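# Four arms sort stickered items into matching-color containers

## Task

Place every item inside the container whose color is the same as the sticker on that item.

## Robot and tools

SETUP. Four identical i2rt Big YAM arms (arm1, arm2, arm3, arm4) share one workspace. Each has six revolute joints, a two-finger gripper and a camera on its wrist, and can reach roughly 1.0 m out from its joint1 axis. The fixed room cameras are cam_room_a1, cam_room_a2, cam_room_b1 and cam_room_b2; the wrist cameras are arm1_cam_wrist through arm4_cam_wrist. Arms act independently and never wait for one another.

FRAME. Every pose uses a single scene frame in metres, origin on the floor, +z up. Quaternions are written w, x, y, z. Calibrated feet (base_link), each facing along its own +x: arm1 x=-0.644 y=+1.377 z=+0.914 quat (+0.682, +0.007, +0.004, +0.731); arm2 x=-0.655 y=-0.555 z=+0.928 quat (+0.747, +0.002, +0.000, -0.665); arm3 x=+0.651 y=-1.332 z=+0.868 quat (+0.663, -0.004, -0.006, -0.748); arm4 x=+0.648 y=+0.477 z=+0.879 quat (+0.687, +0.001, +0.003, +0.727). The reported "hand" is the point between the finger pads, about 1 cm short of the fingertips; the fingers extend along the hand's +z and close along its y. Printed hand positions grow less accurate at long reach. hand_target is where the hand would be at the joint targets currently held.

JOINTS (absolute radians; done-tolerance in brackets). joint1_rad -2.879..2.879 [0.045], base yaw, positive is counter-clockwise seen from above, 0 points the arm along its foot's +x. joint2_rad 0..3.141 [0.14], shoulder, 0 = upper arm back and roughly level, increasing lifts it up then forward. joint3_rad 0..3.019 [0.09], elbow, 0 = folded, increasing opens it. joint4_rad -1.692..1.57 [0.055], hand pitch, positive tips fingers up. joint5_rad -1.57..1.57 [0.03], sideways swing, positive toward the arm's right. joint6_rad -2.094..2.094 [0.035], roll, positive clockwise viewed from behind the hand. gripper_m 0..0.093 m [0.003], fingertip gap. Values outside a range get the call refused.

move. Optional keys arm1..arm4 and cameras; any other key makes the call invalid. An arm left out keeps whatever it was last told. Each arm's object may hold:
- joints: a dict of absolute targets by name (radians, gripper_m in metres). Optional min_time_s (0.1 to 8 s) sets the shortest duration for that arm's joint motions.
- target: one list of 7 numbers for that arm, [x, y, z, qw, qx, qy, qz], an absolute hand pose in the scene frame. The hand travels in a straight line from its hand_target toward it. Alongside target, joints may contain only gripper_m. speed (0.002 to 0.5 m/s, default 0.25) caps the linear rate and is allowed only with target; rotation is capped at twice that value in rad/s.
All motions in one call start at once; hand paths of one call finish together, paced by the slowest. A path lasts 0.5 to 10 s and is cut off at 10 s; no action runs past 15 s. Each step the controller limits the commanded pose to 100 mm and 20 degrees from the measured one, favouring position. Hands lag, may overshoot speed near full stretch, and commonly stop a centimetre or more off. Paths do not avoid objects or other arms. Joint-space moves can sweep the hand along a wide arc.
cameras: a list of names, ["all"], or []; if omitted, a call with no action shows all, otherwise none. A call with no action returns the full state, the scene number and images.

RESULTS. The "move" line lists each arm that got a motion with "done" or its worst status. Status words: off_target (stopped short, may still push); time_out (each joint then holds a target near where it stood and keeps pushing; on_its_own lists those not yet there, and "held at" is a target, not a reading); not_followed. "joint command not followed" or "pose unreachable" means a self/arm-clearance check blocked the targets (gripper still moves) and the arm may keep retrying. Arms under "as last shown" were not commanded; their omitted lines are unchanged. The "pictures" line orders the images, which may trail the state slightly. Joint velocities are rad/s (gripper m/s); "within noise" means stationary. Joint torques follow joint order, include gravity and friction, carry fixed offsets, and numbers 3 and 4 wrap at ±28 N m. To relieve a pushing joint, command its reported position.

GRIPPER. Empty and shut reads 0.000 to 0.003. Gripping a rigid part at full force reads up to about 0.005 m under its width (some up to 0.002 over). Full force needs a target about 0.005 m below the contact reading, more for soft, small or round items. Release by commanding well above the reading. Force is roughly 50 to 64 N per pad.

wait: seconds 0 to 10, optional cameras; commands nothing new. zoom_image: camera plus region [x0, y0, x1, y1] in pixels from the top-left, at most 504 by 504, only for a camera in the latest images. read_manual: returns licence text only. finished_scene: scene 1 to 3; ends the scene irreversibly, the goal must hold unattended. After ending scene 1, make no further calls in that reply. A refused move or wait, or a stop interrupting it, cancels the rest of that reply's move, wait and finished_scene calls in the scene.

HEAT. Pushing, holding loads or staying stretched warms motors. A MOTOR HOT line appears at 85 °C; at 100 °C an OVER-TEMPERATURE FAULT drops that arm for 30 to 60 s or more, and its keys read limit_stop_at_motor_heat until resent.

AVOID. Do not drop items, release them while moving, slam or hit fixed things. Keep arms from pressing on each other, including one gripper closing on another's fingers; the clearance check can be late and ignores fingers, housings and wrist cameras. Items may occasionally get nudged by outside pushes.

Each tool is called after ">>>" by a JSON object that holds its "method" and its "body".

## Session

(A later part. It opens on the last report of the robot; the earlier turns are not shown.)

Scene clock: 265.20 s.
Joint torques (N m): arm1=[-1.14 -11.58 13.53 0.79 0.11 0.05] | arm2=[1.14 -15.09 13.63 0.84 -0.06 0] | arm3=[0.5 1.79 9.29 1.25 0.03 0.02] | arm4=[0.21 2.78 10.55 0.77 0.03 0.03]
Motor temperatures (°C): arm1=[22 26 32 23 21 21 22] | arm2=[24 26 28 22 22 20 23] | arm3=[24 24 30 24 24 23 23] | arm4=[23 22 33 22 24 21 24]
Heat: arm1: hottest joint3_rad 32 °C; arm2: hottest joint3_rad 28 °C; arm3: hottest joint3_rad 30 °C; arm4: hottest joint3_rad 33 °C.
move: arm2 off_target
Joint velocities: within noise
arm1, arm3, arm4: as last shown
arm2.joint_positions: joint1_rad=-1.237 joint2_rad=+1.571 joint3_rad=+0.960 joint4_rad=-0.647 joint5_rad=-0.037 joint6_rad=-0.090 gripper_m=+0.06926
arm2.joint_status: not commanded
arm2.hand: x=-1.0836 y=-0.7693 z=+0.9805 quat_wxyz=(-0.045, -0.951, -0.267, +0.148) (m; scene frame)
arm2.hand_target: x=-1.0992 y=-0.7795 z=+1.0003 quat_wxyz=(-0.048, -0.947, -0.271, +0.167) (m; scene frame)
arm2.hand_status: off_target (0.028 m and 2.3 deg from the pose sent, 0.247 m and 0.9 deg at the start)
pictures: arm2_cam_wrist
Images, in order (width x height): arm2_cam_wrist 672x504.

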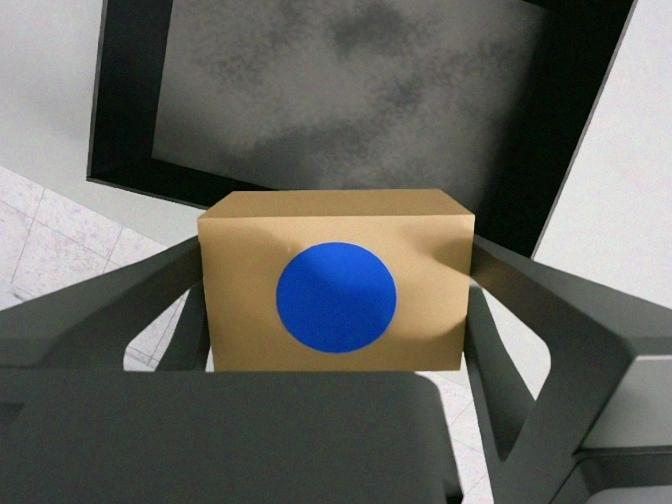

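>>> {"method": "move", "body": {"arm1": {"joints":{"joint1_rad":-2.225,"joint2_rad":0.65,"joint3_rad":1.43,"joint4_rad":-1.5,"joint5_rad":0,"joint6_rad":0},"min_time_s":5}, "arm2": {"joints":{"joint1_rad":2.125,"joint2_rad":0.65,"joint3_rad":1.43,"joint4_rad":-1.5,"joint5_rad":0,"joint6_rad":0},"min_time_s":5}, "arm4": {"joints":{"joint1_rad":0.9},"min_time_s":4}, "cameras": ["arm1_cam_wrist","arm2_cam_wrist","arm4_cam_wrist","cam_room_b1","cam_room_b2"]}}

Scene clock: 285.60 s.
Joint torques (N m): arm1=[-2.43 3.19 13.94 1.26 -0.04 -0.02] | arm2=[0.97 -0.26 13.9 1.74 0.13 0.21] | arm3=[0.62 1.73 9.28 1.26 0.01 0.02] | arm4=[0.91 2.55 10.44 0.88 0 -0.01]
Motor temperatures (°C): arm1=[22 26 34 23 21 21 22] | arm2=[24 26 32 22 22 20 24] | arm3=[24 24 30 24 24 23 23] | arm4=[23 22 34 22 24 21 24]
Heat: arm1: hottest joint3_rad 34 °C; arm2: hottest joint3_rad 32 °C; arm3: hottest joint3_rad 30 °C; arm4: hottest joint3_rad 34 °C.
move: arm1 done; arm2 done; arm4 done
Joint velocities: within noise
arm1.joint_positions: joint1_rad=-2.218 joint2_rad=+0.651 joint3_rad=+1.378 joint4_rad=-1.491 joint5_rad=+0.002 joint6_rad=+0.008 gripper_m=+0.05322
arm1.joint_status: all done
arm1.hand: x=-0.4471 y=+1.2517 z=+1.4069 quat_wxyz=(-0.369, -0.266, -0.883, +0.112) (m; scene frame)
arm1.hand_target: x=-0.4530 y=+1.2543 z=+1.4297 quat_wxyz=(-0.388, -0.263, -0.875, +0.120) (m; scene frame)
arm1.hand_status: not commanded
arm2.joint_positions: joint1_rad=+2.121 joint2_rad=+0.654 joint3_rad=+1.380 joint4_rad=-1.488 joint5_rad=-0.003 joint6_rad=-0.015 gripper_m=+0.06926
arm2.joint_status: all done
arm2.hand: x=-0.4771 y=-0.4159 z=+1.4263 quat_wxyz=(-0.374, +0.307, -0.866, -0.129) (m; scene frame)
arm2.hand_target: x=-0.4839 y=-0.4208 z=+1.4477 quat_wxyz=(-0.391, +0.300, -0.859, -0.137) (m; scene frame)
arm2.hand_status: not commanded
arm3: as last shown
arm4.joint_positions: joint1_rad=+0.896 joint2_rad=+0.620 joint3_rad=+1.396 joint4_rad=-1.438 joint5_rad=-0.007 joint6_rad=-0.014 gripper_m=+0.09399
arm4.joint_status: all done
arm4.hand: x=+0.4694 y=+0.6067 z=+1.4002 quat_wxyz=(-0.131, +0.858, -0.267, -0.419) (m; scene frame)
arm4.hand_target: x=+0.4709 y=+0.6043 z=+1.4162 quat_wxyz=(-0.133, +0.855, -0.261, -0.429) (m; scene frame)
arm4.hand_status: not commanded
pictures: arm1_cam_wrist, arm2_cam_wrist, arm4_cam_wrist, cam_room_b1, cam_room_b2
Images, in order (width x height): arm1_cam_wrist 672x504, arm2_cam_wrist 672x504, arm4_cam_wrist 672x504, cam_room_b1 672x504, cam_room_b2 672x504.

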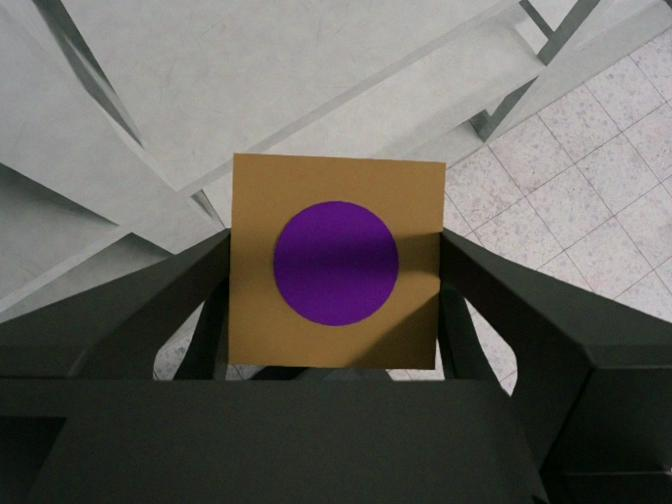

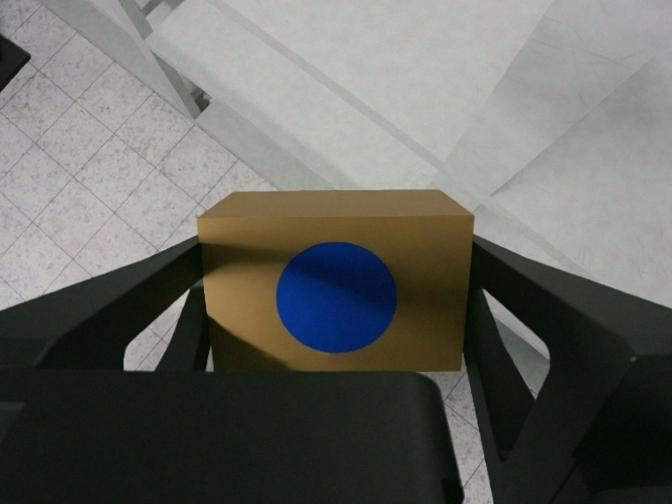

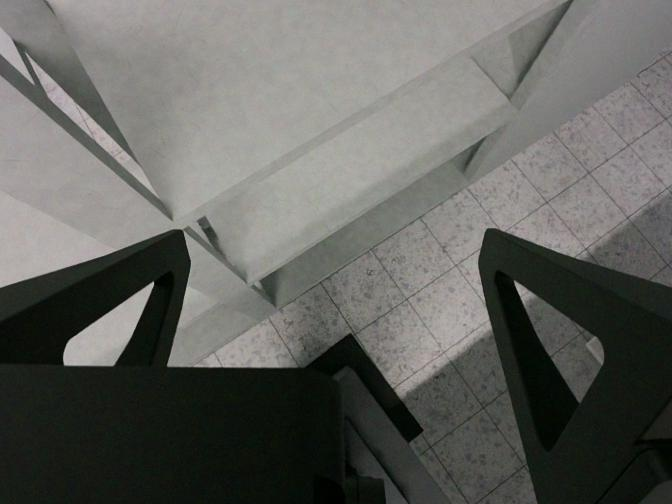

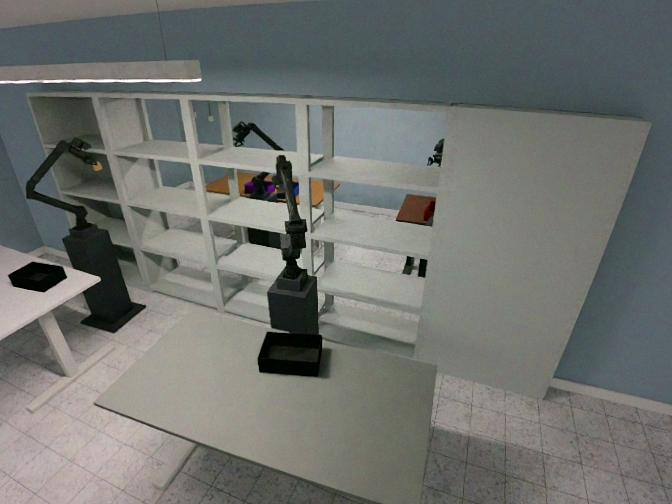

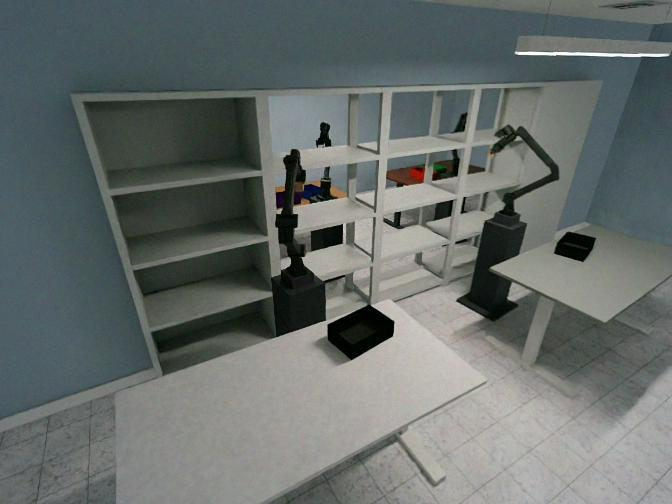

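>>> {"method": "move", "body": {"arm1": {"target":[-0.35,1.18,1.12,0.288,0.2747,0.9133,-0.0866],"speed":0.2}, "arm2": {"target":[-0.35,-0.314,1.12,0.164,-0.3239,0.9300,0.0571],"speed":0.2}}}

>>> {"method": "move", "body": {"arm1": {"target":[0,0.945,1.06,0.288,0.2747,0.9133,-0.0866],"speed":0.15}, "arm2": {"target":[0,-0.04,1.06,0.164,-0.3239,0.9300,0.0571],"speed":0.15}, "cameras": ["arm1_cam_wrist","arm2_cam_wrist","arm4_cam_wrist","cam_room_a2","cam_room_b2"]}}

Scene clock: 305.33 s.
Joint torques (N m): arm1=[-3.31 -2.08 12.33 2.21 -0.04 -0.04] | arm2=[1.2 -9.23 10.81 2.14 0.11 0.21] | arm3=[0.44 1.85 9.25 1.28 0.02 0.02] | arm4=[0.79 2.78 10.45 0.87 0.04 0]
Motor temperatures (°C): arm1=[22 26 36 23 21 21 23] | arm2=[24 26 34 22 22 20 24] | arm3=[24 24 30 24 24 23 23] | arm4=[23 22 34 22 24 21 24]
Heat: arm1: hottest joint3_rad 36 °C; arm2: hottest joint3_rad 34 °C; arm3: hottest joint3_rad 30 °C; arm4: hottest joint3_rad 34 °C.
move: arm1 off_target; arm2 done
Joint velocities: within noise
arm1.joint_positions: joint1_rad=-2.230 joint2_rad=+0.865 joint3_rad=+0.719 joint4_rad=-0.837 joint5_rad=-0.013 joint6_rad=-0.002 gripper_m=+0.05321
arm1.joint_status: not commanded
arm1.hand: x=-0.3545 y=+1.1873 z=+1.1096 quat_wxyz=(-0.271, -0.275, -0.919, +0.079) (m; scene frame)
arm1.hand_target: x=-0.3503 y=+1.1802 z=+1.1201 quat_wxyz=(-0.288, -0.275, -0.913, +0.087) (m; scene frame)
arm1.hand_status: off_target (0.014 m and 2.2 deg from the pose sent, 0.311 m and 10.4 deg at the start)
arm2.joint_positions: joint1_rad=+2.121 joint2_rad=+1.156 joint3_rad=+0.953 joint4_rad=-1.029 joint5_rad=-0.001 joint6_rad=-0.013 gripper_m=+0.06926
arm2.joint_status: not commanded
arm2.hand: x=-0.3505 y=-0.3161 z=+1.1232 quat_wxyz=(-0.161, +0.329, -0.929, -0.056) (m; scene frame)
arm2.hand_target: x=-0.3500 y=-0.3140 z=+1.1200 quat_wxyz=(-0.164, +0.324, -0.930, -0.057) (m; scene frame)
arm2.hand_status: done (0.004 m and 0.7 deg from the pose sent, 0.347 m and 26.6 deg at the start)
arm3, arm4: as last shown
pictures: none

Scene clock: 309.43 s.
Joint torques (N m): arm1=[-2.49 -17.96 16.94 0.9 0.04 0] | arm2=[0.73 -25.41 16.94 1.01 0.05 0.17] | arm3=[0.5 1.85 9.26 1.22 0.02 0.01] | arm4=[0.38 2.9 10.41 0.83 0.01 -0.02]
Motor temperatures (°C): arm1=[22 26 36 23 21 21 23] | arm2=[24 26 35 22 22 20 24] | arm3=[24 24 30 24 24 23 23] | arm4=[23 22 34 22 24 21 24]
Heat: arm1: hottest joint3_rad 36 °C; arm2: hottest joint3_rad 35 °C; arm3: hottest joint3_rad 30 °C; arm4: hottest joint3_rad 34 °C.
move: arm1 off_target; arm2 off_target
Joint velocities: within noise
arm1.joint_positions: joint1_rad=-2.230 joint2_rad=+2.022 joint3_rad=+1.762 joint4_rad=-0.721 joint5_rad=-0.011 joint6_rad=-0.002 gripper_m=+0.05321
arm1.joint_status: not commanded
arm1.hand: x=-0.0134 y=+0.9579 z=+1.0406 quat_wxyz=(-0.272, -0.275, -0.918, +0.081) (m; scene frame)
arm1.hand_target: x=-0.0014 y=+0.9458 z=+1.0601 quat_wxyz=(-0.288, -0.275, -0.913, +0.087) (m; scene frame)
arm1.hand_status: off_target (0.027 m and 2.0 deg from the pose sent, 0.432 m and 2.2 deg at the start)
arm2.joint_positions: joint1_rad=+2.121 joint2_rad=+2.499 joint3_rad=+2.676 joint4_rad=-1.404 joint5_rad=-0.001 joint6_rad=-0.013 gripper_m=+0.06926
arm2.joint_status: not commanded
arm2.hand: x=-0.0068 y=-0.0455 z=+1.0676 quat_wxyz=(-0.163, +0.329, -0.929, -0.057) (m; scene frame)
arm2.hand_target: x=-0.0008 y=-0.0406 z=+1.0598 quat_wxyz=(-0.166, +0.324, -0.930, -0.058) (m; scene frame)
arm2.hand_status: off_target (0.012 m and 0.6 deg from the pose sent, 0.451 m and 0.7 deg at the start)
arm3, arm4: as last shown
pictures: arm1_cam_wrist, arm2_cam_wrist, arm4_cam_wrist, cam_room_a2, cam_room_b2
Images, in order (width x height): arm1_cam_wrist 672x504, arm2_cam_wrist 672x504, arm4_cam_wrist 672x504, cam_room_a2 672x504, cam_room_b2 672x504.

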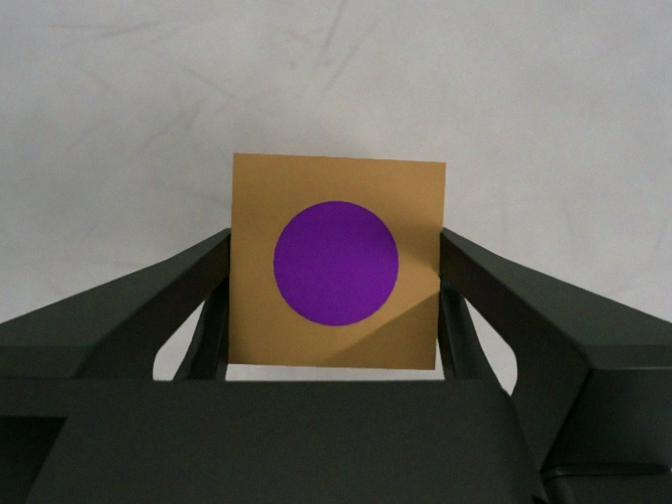

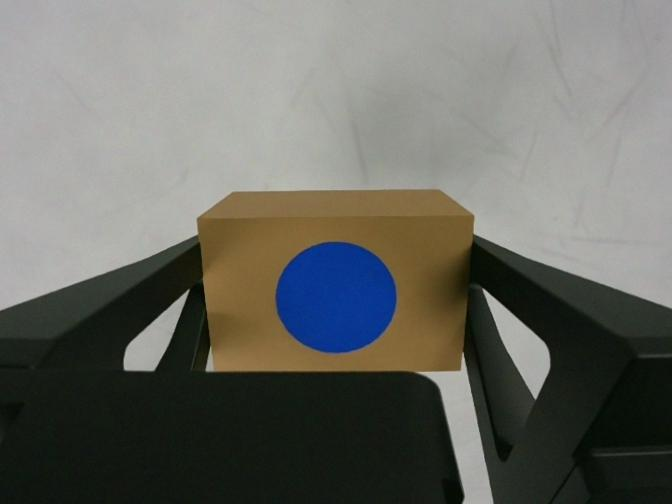

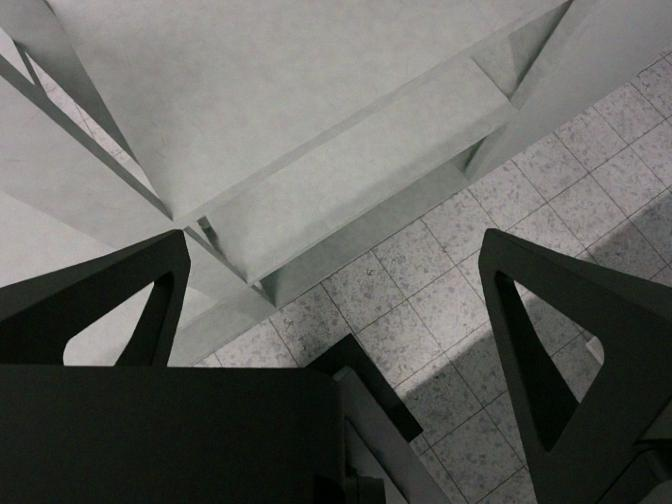

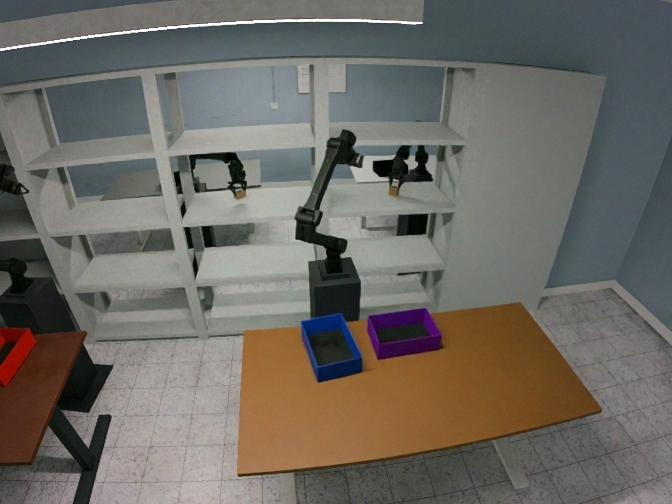

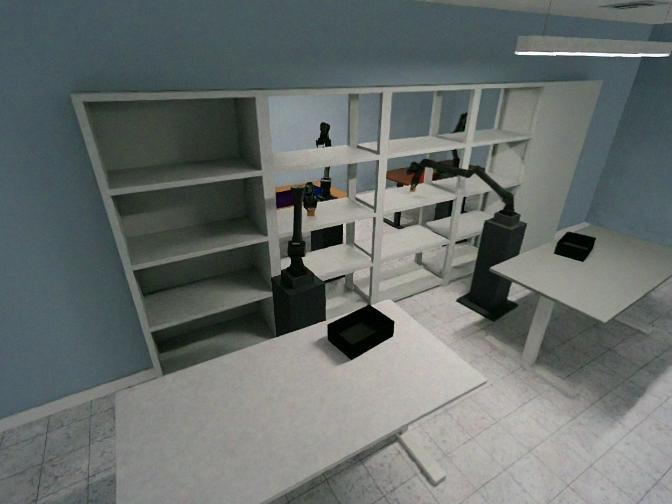

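>>> {"method": "move", "body": {"arm1": {"target":[0,0.945,0.998,0.288,0.2747,0.9133,-0.0866],"speed":0.1}, "arm2": {"target":[0,-0.04,0.972,0.164,-0.3239,0.9300,0.0571],"speed":0.1}, "cameras": ["arm1_cam_wrist","arm2_cam_wrist","cam_room_a2","cam_room_b1","cam_room_b2"]}}

>>> {"method": "zoom_image", "body": {"camera": "cam_room_a2", "region": [180, 130, 460, 240]}}

>>> {"method": "zoom_image", "body": {"camera": "cam_room_b2", "region": [260, 130, 460, 240]}}

Scene clock: 317.00 s.
Joint torques (N m): arm1=[-2.73 -14.92 9.73 2.02 -0.05 0] | arm2=[0.73 -25.29 8.46 2.47 0.06 0.17] | arm3=[0.56 1.85 9.28 1.22 0.02 0.02] | arm4=[1.03 2.9 10.48 0.85 0.02 -0.01]
Motor temperatures (°C): arm1=[22 26 36 23 21 21 23] | arm2=[24 27 35 22 22 20 24] | arm3=[24 24 30 24 24 23 23] | arm4=[23 22 34 22 24 21 24]
Heat: arm1: hottest joint3_rad 36 °C; arm2: hottest joint3_rad 35 °C; arm3: hottest joint3_rad 30 °C; arm4: hottest joint3_rad 34 °C.
move: arm1 off_target; arm2 off_target
Joint velocities: within noise
arm1.joint_positions: joint1_rad=-2.230 joint2_rad=+2.037 joint3_rad=+1.755 joint4_rad=-0.617 joint5_rad=-0.010 joint6_rad=-0.002 gripper_m=+0.05321
arm1.joint_status: not commanded
arm1.hand: x=+0.0021 y=+0.9472 z=+1.0409 quat_wxyz=(-0.309, -0.272, -0.907, +0.093) (m; scene frame)
arm1.hand_target: x=-0.0018 y=+0.9463 z=+0.9989 quat_wxyz=(-0.288, -0.275, -0.913, +0.086) (m; scene frame)
arm1.hand_status: off_target (0.043 m and 2.7 deg from the pose sent, 0.047 m and 2.0 deg at the start)
arm2.joint_positions: joint1_rad=+2.121 joint2_rad=+2.454 joint3_rad=+2.471 joint4_rad=-1.177 joint5_rad=-0.001 joint6_rad=-0.013 gripper_m=+0.06926
arm2.joint_status: not commanded
arm2.hand: x=+0.0037 y=-0.0371 z=+1.0283 quat_wxyz=(-0.194, +0.326, -0.923, -0.067) (m; scene frame)
arm2.hand_target: x=-0.0022 y=-0.0417 z=+0.9733 quat_wxyz=(-0.164, +0.324, -0.930, -0.057) (m; scene frame)
arm2.hand_status: off_target (0.056 m and 3.8 deg from the pose sent, 0.096 m and 0.6 deg at the start)
arm3, arm4: as last shown
pictures: arm1_cam_wrist, arm2_cam_wrist, cam_room_a2, cam_room_b1, cam_room_b2
Images, in order (width x height): arm1_cam_wrist 672x504, arm2_cam_wrist 672x504, cam_room_a2 672x504, cam_room_b1 672x504, cam_room_b2 672x504.

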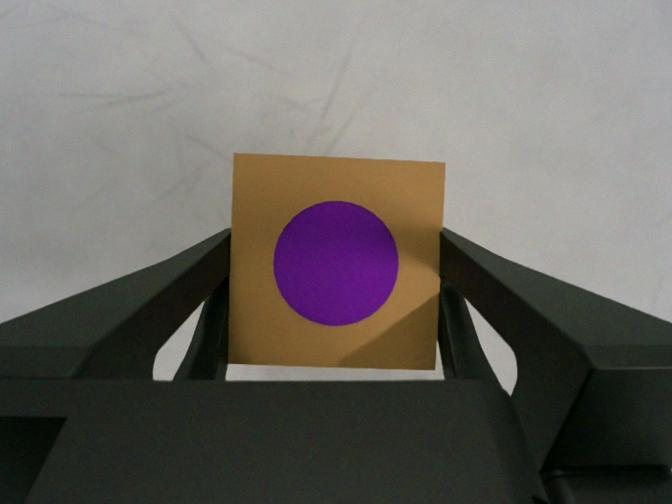

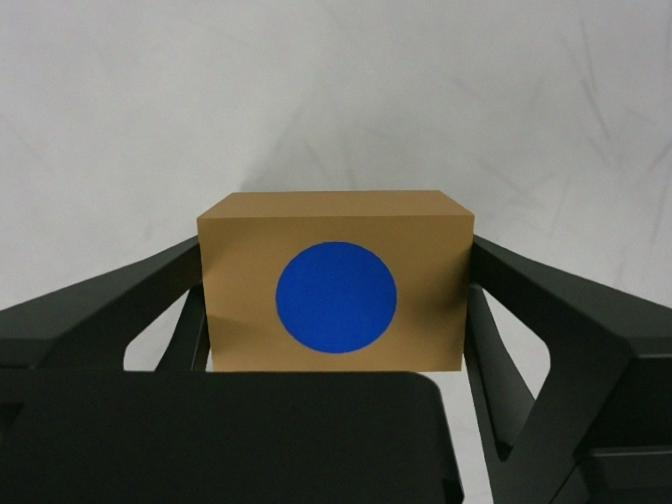

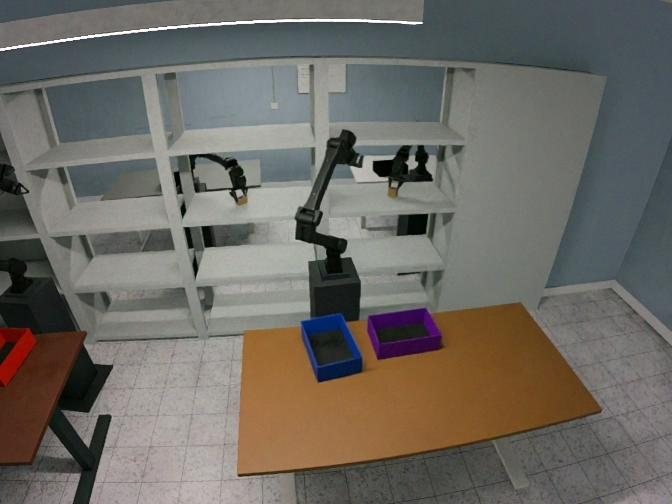

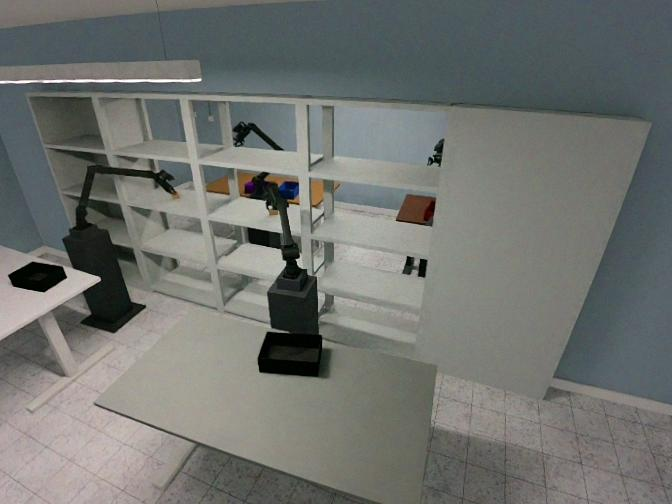

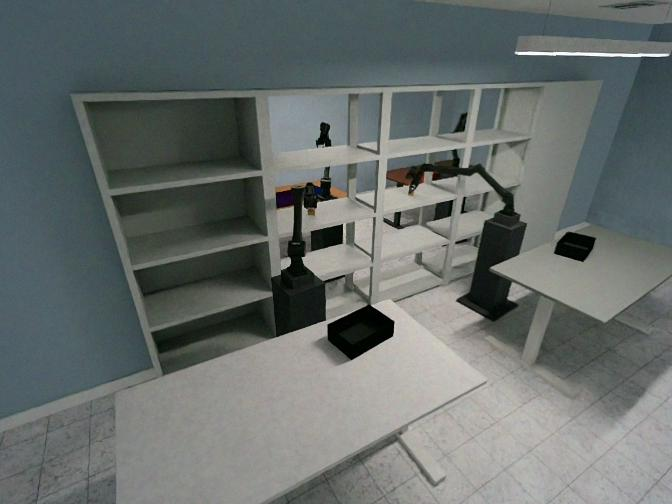

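Scaled by 1.800.

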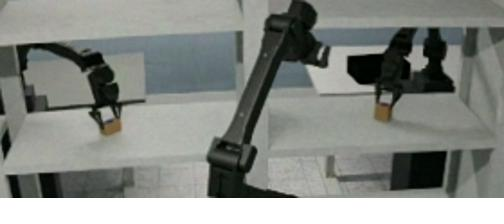

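Scaled by 2.520.

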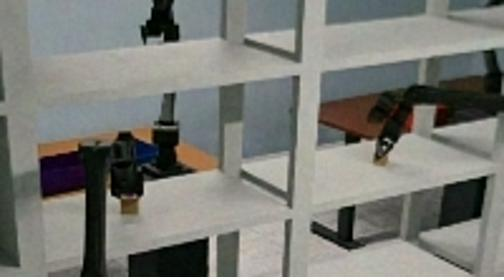

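>>> {"method": "move", "body": {"arm1": {"target":[0,0.945,1.04,0.288,0.2747,0.9133,-0.0866],"speed":0.1}, "arm2": {"target":[0,-0.04,1.02,0.164,-0.3239,0.9300,0.0571],"speed":0.1}, "cameras": ["arm1_cam_wrist","arm2_cam_wrist"]}}

>>> {"method": "zoom_image", "body": {"camera": "arm1_cam_wrist", "region": [160, 100, 520, 400]}}

Scene clock: 322.60 s.
Joint torques (N m): arm1=[-2.73 -17.79 13.96 0.4 -0.02 0.04] | arm2=[0.67 -25.11 17.01 0.87 0.06 0.17] | arm3=[0.67 1.73 9.31 1.21 0.01 0.01] | arm4=[0.79 2.67 10.4 0.9 0.03 0.01]
Motor temperatures (°C): arm1=[22 26 36 23 21 21 23] | arm2=[24 27 35 22 22 20 24] | arm3=[24 24 30 24 24 23 23] | arm4=[23 22 34 22 24 21 24]
Heat: arm1: hottest joint3_rad 36 °C; arm2: hottest joint3_rad 35 °C; arm3: hottest joint3_rad 30 °C; arm4: hottest joint3_rad 34 °C.
move: arm1 done; arm2 off_target
Joint velocities: within noise
arm1.joint_positions: joint1_rad=-2.230 joint2_rad=+2.037 joint3_rad=+1.768 joint4_rad=-0.666 joint5_rad=-0.010 joint6_rad=-0.004 gripper_m=+0.05321
arm1.joint_status: not commanded
arm1.hand: x=-0.0027 y=+0.9505 z=+1.0402 quat_wxyz=(-0.293, -0.272, -0.912, +0.088) (m; scene frame)
arm1.hand_target: x=-0.0003 y=+0.9451 z=+1.0399 quat_wxyz=(-0.288, -0.275, -0.913, +0.087) (m; scene frame)
arm1.hand_status: done (0.006 m and 0.7 deg from the pose sent, 0.003 m and 2.7 deg at the start)
arm2.joint_positions: joint1_rad=+2.121 joint2_rad=+2.456 joint3_rad=+2.493 joint4_rad=-1.262 joint5_rad=-0.001 joint6_rad=-0.013 gripper_m=+0.06926
arm2.joint_status: not commanded
arm2.hand: x=-0.0079 y=-0.0463 z=+1.0294 quat_wxyz=(-0.164, +0.329, -0.928, -0.057) (m; scene frame)
arm2.hand_target: x=-0.0008 y=-0.0406 z=+1.0201 quat_wxyz=(-0.166, +0.324, -0.930, -0.058) (m; scene frame)
arm2.hand_status: off_target (0.014 m and 0.6 deg from the pose sent, 0.010 m and 3.8 deg at the start)
arm3.joint_positions: joint1_rad=-1.980 joint2_rad=+0.603 joint3_rad=+1.391 joint4_rad=-1.444 joint5_rad=+0.000 joint6_rad=-0.007 gripper_m=+0.09402
arm3.joint_status: not commanded
arm3.hand: x=+0.4654 y=-1.2157 z=+1.3864 quat_wxyz=(+0.111, -0.868, +0.235, +0.424) (m; scene frame)
arm3.hand_target: x=+0.4694 y=-1.2155 z=+1.3950 quat_wxyz=(+0.114, -0.863, +0.241, +0.430) (m; scene frame)
arm3.hand_status: not commanded
arm4: as last shown
pictures: arm1_cam_wrist, arm2_cam_wrist
Images, in order (width x height): arm1_cam_wrist 672x504, arm2_cam_wrist 672x504.

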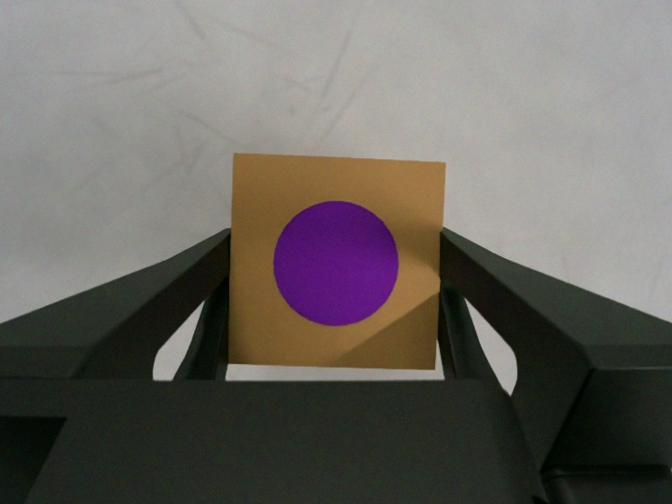

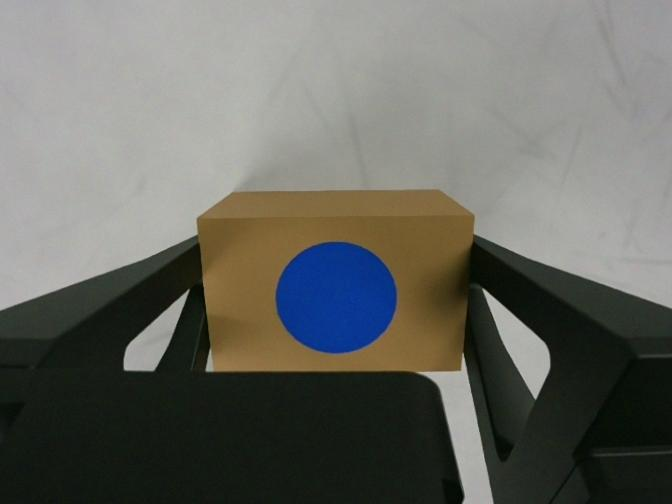

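Scaled by 1.400.

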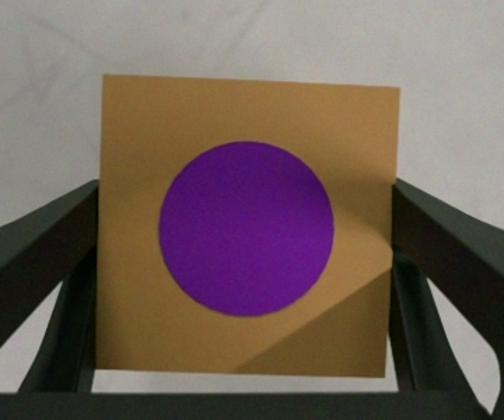

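>>> {"method": "move", "body": {"arm1": {"joints":{"gripper_m":0.09}}, "arm2": {"joints":{"gripper_m":0.09}}, "cameras": ["arm1_cam_wrist","arm2_cam_wrist"]}}

>>> {"method": "move", "body": {"arm1": {"target":[-0.10,1.01,1.14,0.288,0.2747,0.9133,-0.0866],"speed":0.15}, "arm2": {"target":[-0.08,-0.10,1.14,0.164,-0.3239,0.9300,0.0571],"speed":0.15}, "cameras": ["arm1_cam_wrist","arm2_cam_wrist"]}}

Scene clock: 328.17 s.
Joint torques (N m): arm1=[-2.32 -18.37 13.94 0.92 -0.05 0.03] | arm2=[0.67 -25.11 17.02 0.88 0.05 0.16] | arm3=[0.62 2.02 9.28 1.21 0.02 0.02] | arm4=[1.14 2.78 10.33 0.91 0.02 0.01]
Motor temperatures (°C): arm1=[22 27 36 23 21 21 23] | arm2=[24 27 36 22 22 20 24] | arm3=[24 24 30 24 24 23 23] | arm4=[23 22 34 22 24 21 24]
Heat: arm1: hottest joint3_rad 36 °C; arm2: hottest joint3_rad 36 °C; arm3: hottest joint3_rad 30 °C; arm4: hottest joint3_rad 34 °C.
move: arm1 done; arm2 done
Joint velocities: within noise
arm1.joint_positions: joint1_rad=-2.230 joint2_rad=+2.041 joint3_rad=+1.768 joint4_rad=-0.680 joint5_rad=-0.010 joint6_rad=-0.004 gripper_m=+0.08996
arm1.joint_status: all done
arm1.hand: x=-0.0053 y=+0.9521 z=+1.0350 quat_wxyz=(-0.284, -0.273, -0.915, +0.085) (m; scene frame)
arm1.hand_target: x=-0.0003 y=+0.9451 z=+1.0400 quat_wxyz=(-0.288, -0.275, -0.913, +0.087) (m; scene frame)
arm1.hand_status: not commanded
arm2.joint_positions: joint1_rad=+2.121 joint2_rad=+2.456 joint3_rad=+2.493 joint4_rad=-1.262 joint5_rad=-0.001 joint6_rad=-0.013 gripper_m=+0.08992
arm2.joint_status: all done
arm2.hand: x=-0.0080 y=-0.0464 z=+1.0290 quat_wxyz=(-0.164, +0.329, -0.928, -0.057) (m; scene frame)
arm2.hand_target: x=-0.0009 y=-0.0407 z=+1.0199 quat_wxyz=(-0.166, +0.324, -0.930, -0.058) (m; scene frame)
arm2.hand_status: not commanded
arm3, arm4: as last shown
pictures: arm1_cam_wrist, arm2_cam_wrist
Images, in order (width x height): arm1_cam_wrist 672x504, arm2_cam_wrist 672x504.

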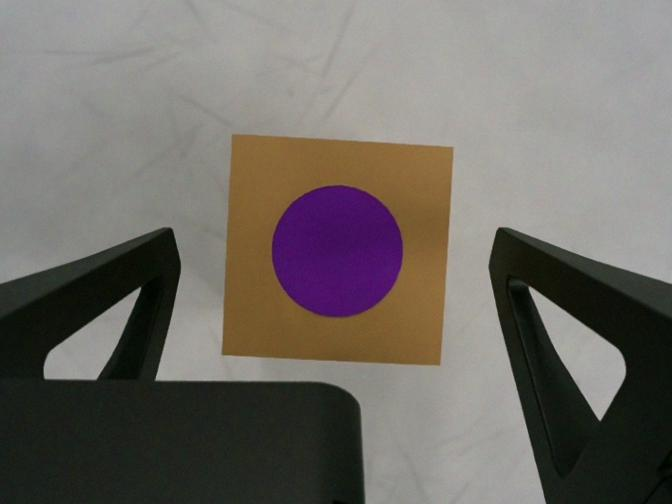

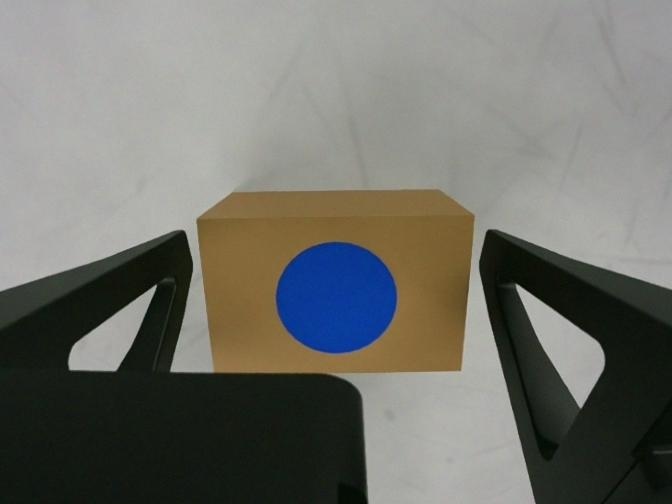

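Scene clock: 329.97 s.
Joint torques (N m): arm1=[-1.9 -15.79 11.23 1.13 -0.06 -0.02] | arm2=[1.08 -25.41 10.4 1.03 0.12 0.18] | arm3=[0.62 1.79 9.28 1.22 0.01 0.01] | arm4=[1.2 2.78 10.48 0.79 0 -0.02]
Motor temperatures (°C): arm1=[22 27 35 23 21 21 23] | arm2=[24 27 36 22 22 20 24] | arm3=[24 24 30 24 24 23 23] | arm4=[23 22 34 22 24 21 24]
Heat: arm1: hottest joint3_rad 35 °C; arm2: hottest joint3_rad 36 °C; arm3: hottest joint3_rad 30 °C; arm4: hottest joint3_rad 34 °C.
move: arm1 off_target; arm2 done
Joint velocities: within noise
arm1.joint_positions: joint1_rad=-2.230 joint2_rad=+1.696 joint3_rad=+1.514 joint4_rad=-0.768 joint5_rad=-0.012 joint6_rad=-0.004 gripper_m=+0.08996
arm1.joint_status: not commanded
arm1.hand: x=-0.0941 y=+1.0128 z=+1.1309 quat_wxyz=(-0.286, -0.273, -0.915, +0.085) (m; scene frame)
arm1.hand_target: x=-0.1000 y=+1.0100 z=+1.1399 quat_wxyz=(-0.288, -0.275, -0.913, +0.087) (m; scene frame)
arm1.hand_status: off_target (0.011 m and 0.4 deg from the pose sent, 0.153 m and 0.5 deg at the start)
arm2.joint_positions: joint1_rad=+2.121 joint2_rad=+2.092 joint3_rad=+2.151 joint4_rad=-1.259 joint5_rad=-0.001 joint6_rad=-0.011 gripper_m=+0.08992
arm2.joint_status: not commanded
arm2.hand: x=-0.0735 y=-0.0981 z=+1.1475 quat_wxyz=(-0.176, +0.327, -0.927, -0.061) (m; scene frame)
arm2.hand_target: x=-0.0800 y=-0.1000 z=+1.1399 quat_wxyz=(-0.164, +0.324, -0.930, -0.057) (m; scene frame)
arm2.hand_status: done (0.010 m and 1.6 deg from the pose sent, 0.143 m and 0.6 deg at the start)
arm3, arm4: as last shown
pictures: arm1_cam_wrist, arm2_cam_wrist
Images, in order (width x height): arm1_cam_wrist 672x504, arm2_cam_wrist 672x504.

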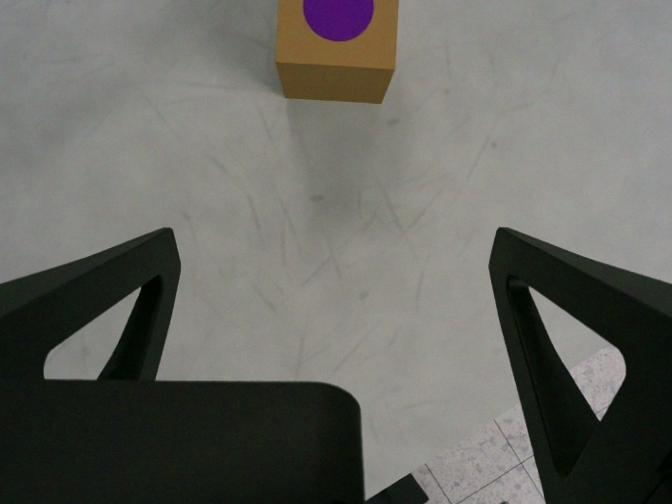

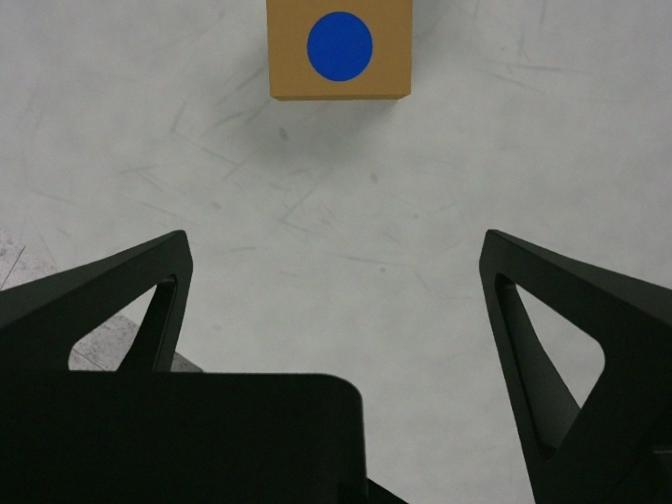

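>>> {"method": "move", "body": {"arm1": {"target":[-0.36,1.18,1.17,0.288,0.2747,0.9133,-0.0866],"speed":0.25}, "arm2": {"target":[-0.36,-0.32,1.17,0.164,-0.3239,0.9300,0.0571],"speed":0.25}, "arm4": {"target":[0.36,0.69,1.17,-0.0867,0.9133,-0.2749,-0.288],"speed":0.25}}}

>>> {"method": "move", "body": {"arm1": {"joints":{"joint2_rad":0.65,"joint3_rad":1.43,"joint4_rad":-1.5},"min_time_s":3}, "arm2": {"joints":{"joint2_rad":0.65,"joint3_rad":1.43,"joint4_rad":-1.5},"min_time_s":3}, "arm4": {"target":[0.01,0.94,1.12,-0.0867,0.9133,-0.2749,-0.288],"speed":0.2}, "cameras": ["arm4_cam_wrist","cam_room_a2"]}}

Scene clock: 342.67 s.
Joint torques (N m): arm1=[-2.43 -0.85 11.78 0.81 -0.07 -0.05] | arm2=[1.49 -7.82 10.54 1.05 0.12 0.21] | arm3=[0.62 1.85 9.29 1.25 0.01 0.02] | arm4=[0.03 -5.07 9.4 1.39 -0.05 -0.1]
Motor temperatures (°C): arm1=[22 27 36 23 21 21 22] | arm2=[24 28 34 22 22 20 24] | arm3=[24 24 30 24 24 23 23] | arm4=[23 22 34 22 24 21 24]
Heat: arm1: hottest joint3_rad 36 °C; arm2: hottest joint3_rad 34 °C; arm3: hottest joint3_rad 30 °C; arm4: hottest joint3_rad 34 °C.
move: arm1 done; arm2 off_target; arm4 done
Joint velocities: within noise
arm1.joint_positions: joint1_rad=-2.255 joint2_rad=+0.819 joint3_rad=+0.841 joint4_rad=-0.954 joint5_rad=-0.028 joint6_rad=-0.022 gripper_m=+0.08996
arm1.joint_status: not commanded
arm1.hand: x=-0.3573 y=+1.1824 z=+1.1719 quat_wxyz=(-0.295, -0.273, -0.912, +0.087) (m; scene frame)
arm1.hand_target: x=-0.3600 y=+1.1801 z=+1.1701 quat_wxyz=(-0.288, -0.275, -0.913, +0.087) (m; scene frame)
arm1.hand_status: done (0.004 m and 0.8 deg from the pose sent, 0.317 m and 0.4 deg at the start)
arm2.joint_positions: joint1_rad=+2.121 joint2_rad=+1.097 joint3_rad=+1.055 joint4_rad=-1.147 joint5_rad=+0.000 joint6_rad=-0.009 gripper_m=+0.08992
arm2.joint_status: not commanded
arm2.hand: x=-0.3541 y=-0.3193 z=+1.1815 quat_wxyz=(-0.181, +0.325, -0.926, -0.062) (m; scene frame)
arm2.hand_target: x=-0.3600 y=-0.3202 z=+1.1702 quat_wxyz=(-0.164, +0.324, -0.930, -0.057) (m; scene frame)
arm2.hand_status: off_target (0.013 m and 2.1 deg from the pose sent, 0.363 m and 1.6 deg at the start)
arm3: as last shown
arm4.joint_positions: joint1_rad=+0.879 joint2_rad=+0.888 joint3_rad=+0.956 joint4_rad=-1.049 joint5_rad=-0.027 joint6_rad=-0.038 gripper_m=+0.09399
arm4.joint_status: not commanded
arm4.hand: x=+0.3614 y=+0.6855 z=+1.1672 quat_wxyz=(-0.082, +0.915, -0.278, -0.281) (m; scene frame)
arm4.hand_target: x=+0.3601 y=+0.6899 z=+1.1701 quat_wxyz=(-0.087, +0.913, -0.275, -0.288) (m; scene frame)
arm4.hand_status: done (0.006 m and 1.1 deg from the pose sent, 0.268 m and 17.2 deg at the start)
pictures: none

Scene clock: 346.03 s.
Joint torques (N m): arm1=[-2.55 2.78 13.55 1.22 -0.08 -0.05] | arm2=[1.44 -0.09 13.53 1.65 0.14 0.21] | arm3=[0.67 1.85 9.28 1.22 0.02 0.02] | arm4=[1.32 -22.59 13.3 0.5 0.21 0.03]
Motor temperatures (°C): arm1=[22 26 36 23 21 21 22] | arm2=[24 28 34 22 22 20 24] | arm3=[24 24 30 24 24 23 23] | arm4=[23 22 35 22 24 21 24]
Heat: arm1: hottest joint3_rad 36 °C; arm2: hottest joint3_rad 34 °C; arm3: hottest joint3_rad 30 °C; arm4: hottest joint3_rad 35 °C.
move: arm1 done; arm2 done; arm4 off_target
Joint velocities: within noise
arm1.joint_positions: joint1_rad=-2.255 joint2_rad=+0.655 joint3_rad=+1.380 joint4_rad=-1.489 joint5_rad=-0.028 joint6_rad=-0.023 gripper_m=+0.08996
arm1.joint_status: all done
arm1.hand: x=-0.4476 y=+1.2483 z=+1.4077 quat_wxyz=(-0.370, -0.263, -0.884, +0.112) (m; scene frame)
arm1.hand_target: x=-0.4550 y=+1.2511 z=+1.4295 quat_wxyz=(-0.388, -0.261, -0.876, +0.121) (m; scene frame)
arm1.hand_status: not commanded
arm2.joint_positions: joint1_rad=+2.121 joint2_rad=+0.654 joint3_rad=+1.385 joint4_rad=-1.486 joint5_rad=+0.000 joint6_rad=-0.009 gripper_m=+0.08992
arm2.joint_status: all done
arm2.hand: x=-0.4768 y=-0.4164 z=+1.4286 quat_wxyz=(-0.377, +0.304, -0.866, -0.129) (m; scene frame)
arm2.hand_target: x=-0.4842 y=-0.4204 z=+1.4477 quat_wxyz=(-0.391, +0.299, -0.860, -0.137) (m; scene frame)
arm2.hand_status: not commanded
arm3: as last shown
arm4.joint_positions: joint1_rad=+0.879 joint2_rad=+2.046 joint3_rad=+2.052 joint4_rad=-0.983 joint5_rad=-0.025 joint6_rad=-0.038 gripper_m=+0.09399
arm4.joint_status: not commanded
arm4.hand: x=+0.0220 y=+0.9357 z=+1.1130 quat_wxyz=(-0.083, +0.914, -0.278, -0.282) (m; scene frame)
arm4.hand_target: x=+0.0107 y=+0.9394 z=+1.1199 quat_wxyz=(-0.087, +0.913, -0.275, -0.289) (m; scene frame)
arm4.hand_status: off_target (0.015 m and 1.0 deg from the pose sent, 0.436 m and 1.1 deg at the start)
pictures: arm4_cam_wrist, cam_room_a2
Images, in order (width x height): arm4_cam_wrist 672x504, cam_room_a2 672x504.

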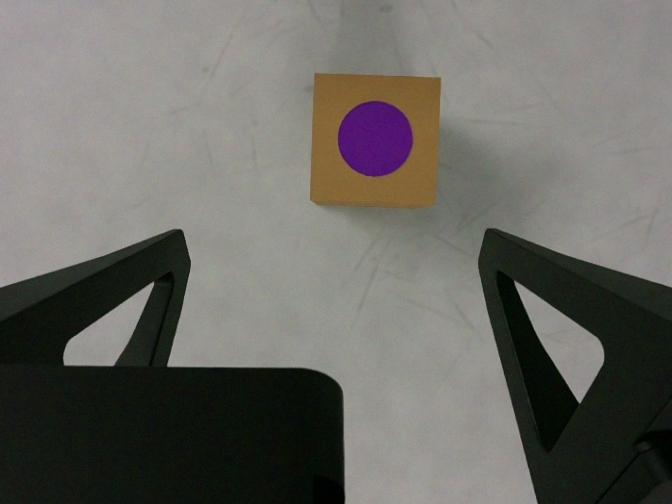

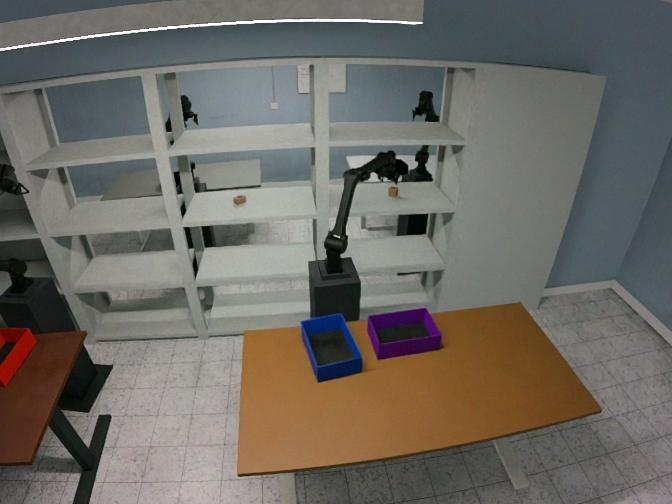

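>>> {"method": "move", "body": {"arm4": {"target":[-0.017,0.977,1.115,-0.0867,0.9133,-0.2749,-0.288],"speed":0.2}, "cameras": ["arm4_cam_wrist"]}}

>>> {"method": "move", "body": {"arm4": {"target":[-0.017,0.977,1.042,-0.0867,0.9133,-0.2749,-0.288],"speed":0.1}, "cameras": ["arm4_cam_wrist"]}}

Scene clock: 355.33 s.
Joint torques (N m): arm1=[-3.08 2.78 13.57 1.17 -0.04 -0.04] | arm2=[1.55 -0.26 13.56 1.63 0.13 0.2] | arm3=[0.62 1.73 9.26 1.24 0.02 0.01] | arm4=[0.32 -24.47 13.2 0.46 -0.04 -0.1]
Motor temperatures (°C): arm1=[21 26 36 23 21 21 22] | arm2=[24 27 34 22 22 20 23] | arm3=[24 24 30 24 24 23 23] | arm4=[23 23 36 22 24 21 24]
Heat: arm1: hottest joint3_rad 36 °C; arm2: hottest joint3_rad 34 °C; arm3: hottest joint3_rad 30 °C; arm4: hottest joint3_rad 36 °C.
move: arm4 off_target
Joint velocities: within noise
arm1, arm2, arm3: as last shown
arm4.joint_positions: joint1_rad=+0.874 joint2_rad=+2.211 joint3_rad=+2.328 joint4_rad=-1.088 joint5_rad=-0.029 joint6_rad=-0.042 gripper_m=+0.09399
arm4.joint_status: not commanded
arm4.hand: x=-0.0126 y=+0.9659 z=+1.1142 quat_wxyz=(-0.084, +0.913, -0.278, -0.285) (m; scene frame)
arm4.hand_target: x=-0.0164 y=+0.9765 z=+1.1150 quat_wxyz=(-0.087, +0.913, -0.275, -0.289) (m; scene frame)
arm4.hand_status: off_target (0.012 m and 0.6 deg from the pose sent, 0.057 m and 0.9 deg at the start)
pictures: arm4_cam_wrist
Images, in order (width x height): arm4_cam_wrist 672x504.

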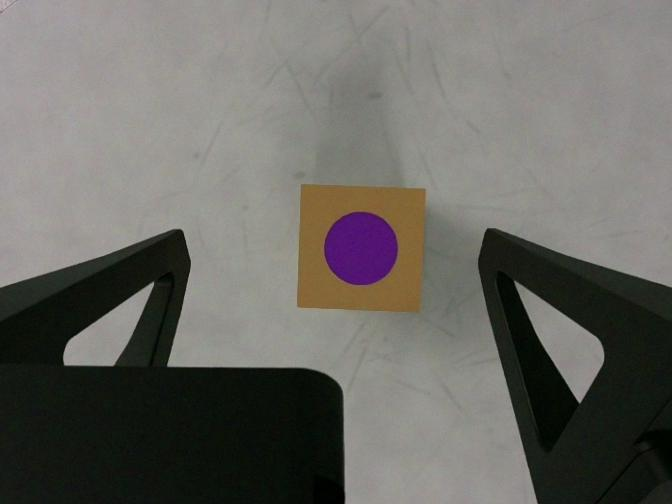

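Scene clock: 356.70 s.
Joint torques (N m): arm1=[-2.02 2.55 13.81 1.29 -0.03 -0.02] | arm2=[1.55 -0.09 13.55 1.65 0.14 0.21] | arm3=[0.56 1.73 9.29 1.24 0.02 0.02] | arm4=[0.32 -25.05 9.25 1.57 -0.07 -0.11]
Motor temperatures (°C): arm1=[21 26 35 23 21 21 22] | arm2=[24 27 34 22 22 20 23] | arm3=[24 24 30 24 24 23 23] | arm4=[23 24 36 22 24 21 24]
Heat: arm1: hottest joint3_rad 35 °C; arm2: hottest joint3_rad 34 °C; arm3: hottest joint3_rad 30 °C; arm4: hottest joint3_rad 36 °C.
move: arm4 off_target
Joint velocities: within noise
arm1, arm2, arm3: as last shown
arm4.joint_positions: joint1_rad=+0.874 joint2_rad=+2.211 joint3_rad=+2.177 joint4_rad=-0.921 joint5_rad=-0.029 joint6_rad=-0.042 gripper_m=+0.09399
arm4.joint_status: not commanded
arm4.hand: x=-0.0173 y=+0.9689 z=+1.0586 quat_wxyz=(-0.086, +0.911, -0.277, -0.292) (m; scene frame)
arm4.hand_target: x=-0.0166 y=+0.9766 z=+1.0422 quat_wxyz=(-0.087, +0.913, -0.275, -0.288) (m; scene frame)
arm4.hand_status: off_target (0.018 m and 0.6 deg from the pose sent, 0.073 m and 0.7 deg at the start)
pictures: arm4_cam_wrist
Images, in order (width x height): arm4_cam_wrist 672x504.

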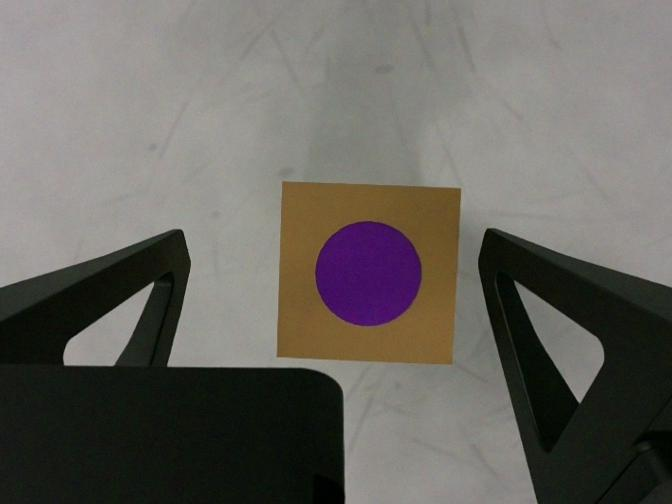

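>>> {"method": "move", "body": {"arm4": {"target":[-0.003,0.988,1.028,-0.0867,0.9133,-0.2749,-0.288],"speed":0.1}, "cameras": ["arm4_cam_wrist"]}}

Scene clock: 361.10 s.
Joint torques (N m): arm1=[-2.2 3.19 13.52 1.13 -0.07 -0.05] | arm2=[1.55 -0.15 13.56 1.66 0.13 0.21] | arm3=[0.5 1.9 9.31 1.24 0.01 0.01] | arm4=[0.85 -26.17 9.02 1.42 -0.07 -0.08]
Motor temperatures (°C): arm1=[21 26 35 23 21 21 22] | arm2=[24 27 34 22 22 20 23] | arm3=[24 24 30 24 24 23 23] | arm4=[23 24 36 22 24 21 24]
Heat: arm1: hottest joint3_rad 35 °C; arm2: hottest joint3_rad 34 °C; arm3: hottest joint3_rad 30 °C; arm4: hottest joint3_rad 36 °C.
move: arm4 done
Joint velocities: within noise
arm1, arm2, arm3: as last shown
arm4.joint_positions: joint1_rad=+0.844 joint2_rad=+2.211 joint3_rad=+2.125 joint4_rad=-0.878 joint5_rad=-0.043 joint6_rad=-0.062 gripper_m=+0.09399
arm4.joint_status: not commanded
arm4.hand: x=-0.0015 y=+0.9847 z=+1.0375 quat_wxyz=(-0.086, +0.912, -0.281, -0.288) (m; scene frame)
arm4.hand_target: x=-0.0028 y=+0.9878 z=+1.0281 quat_wxyz=(-0.087, +0.913, -0.275, -0.288) (m; scene frame)
arm4.hand_status: done (0.010 m and 0.7 deg from the pose sent, 0.039 m and 0.6 deg at the start)
pictures: arm4_cam_wrist
Images, in order (width x height): arm4_cam_wrist 672x504.

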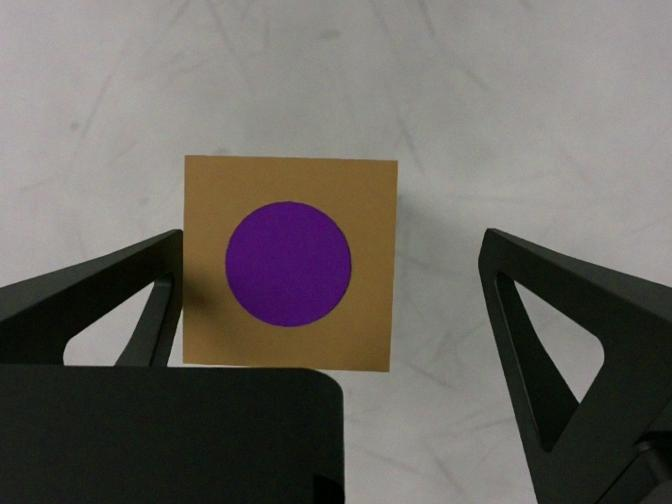

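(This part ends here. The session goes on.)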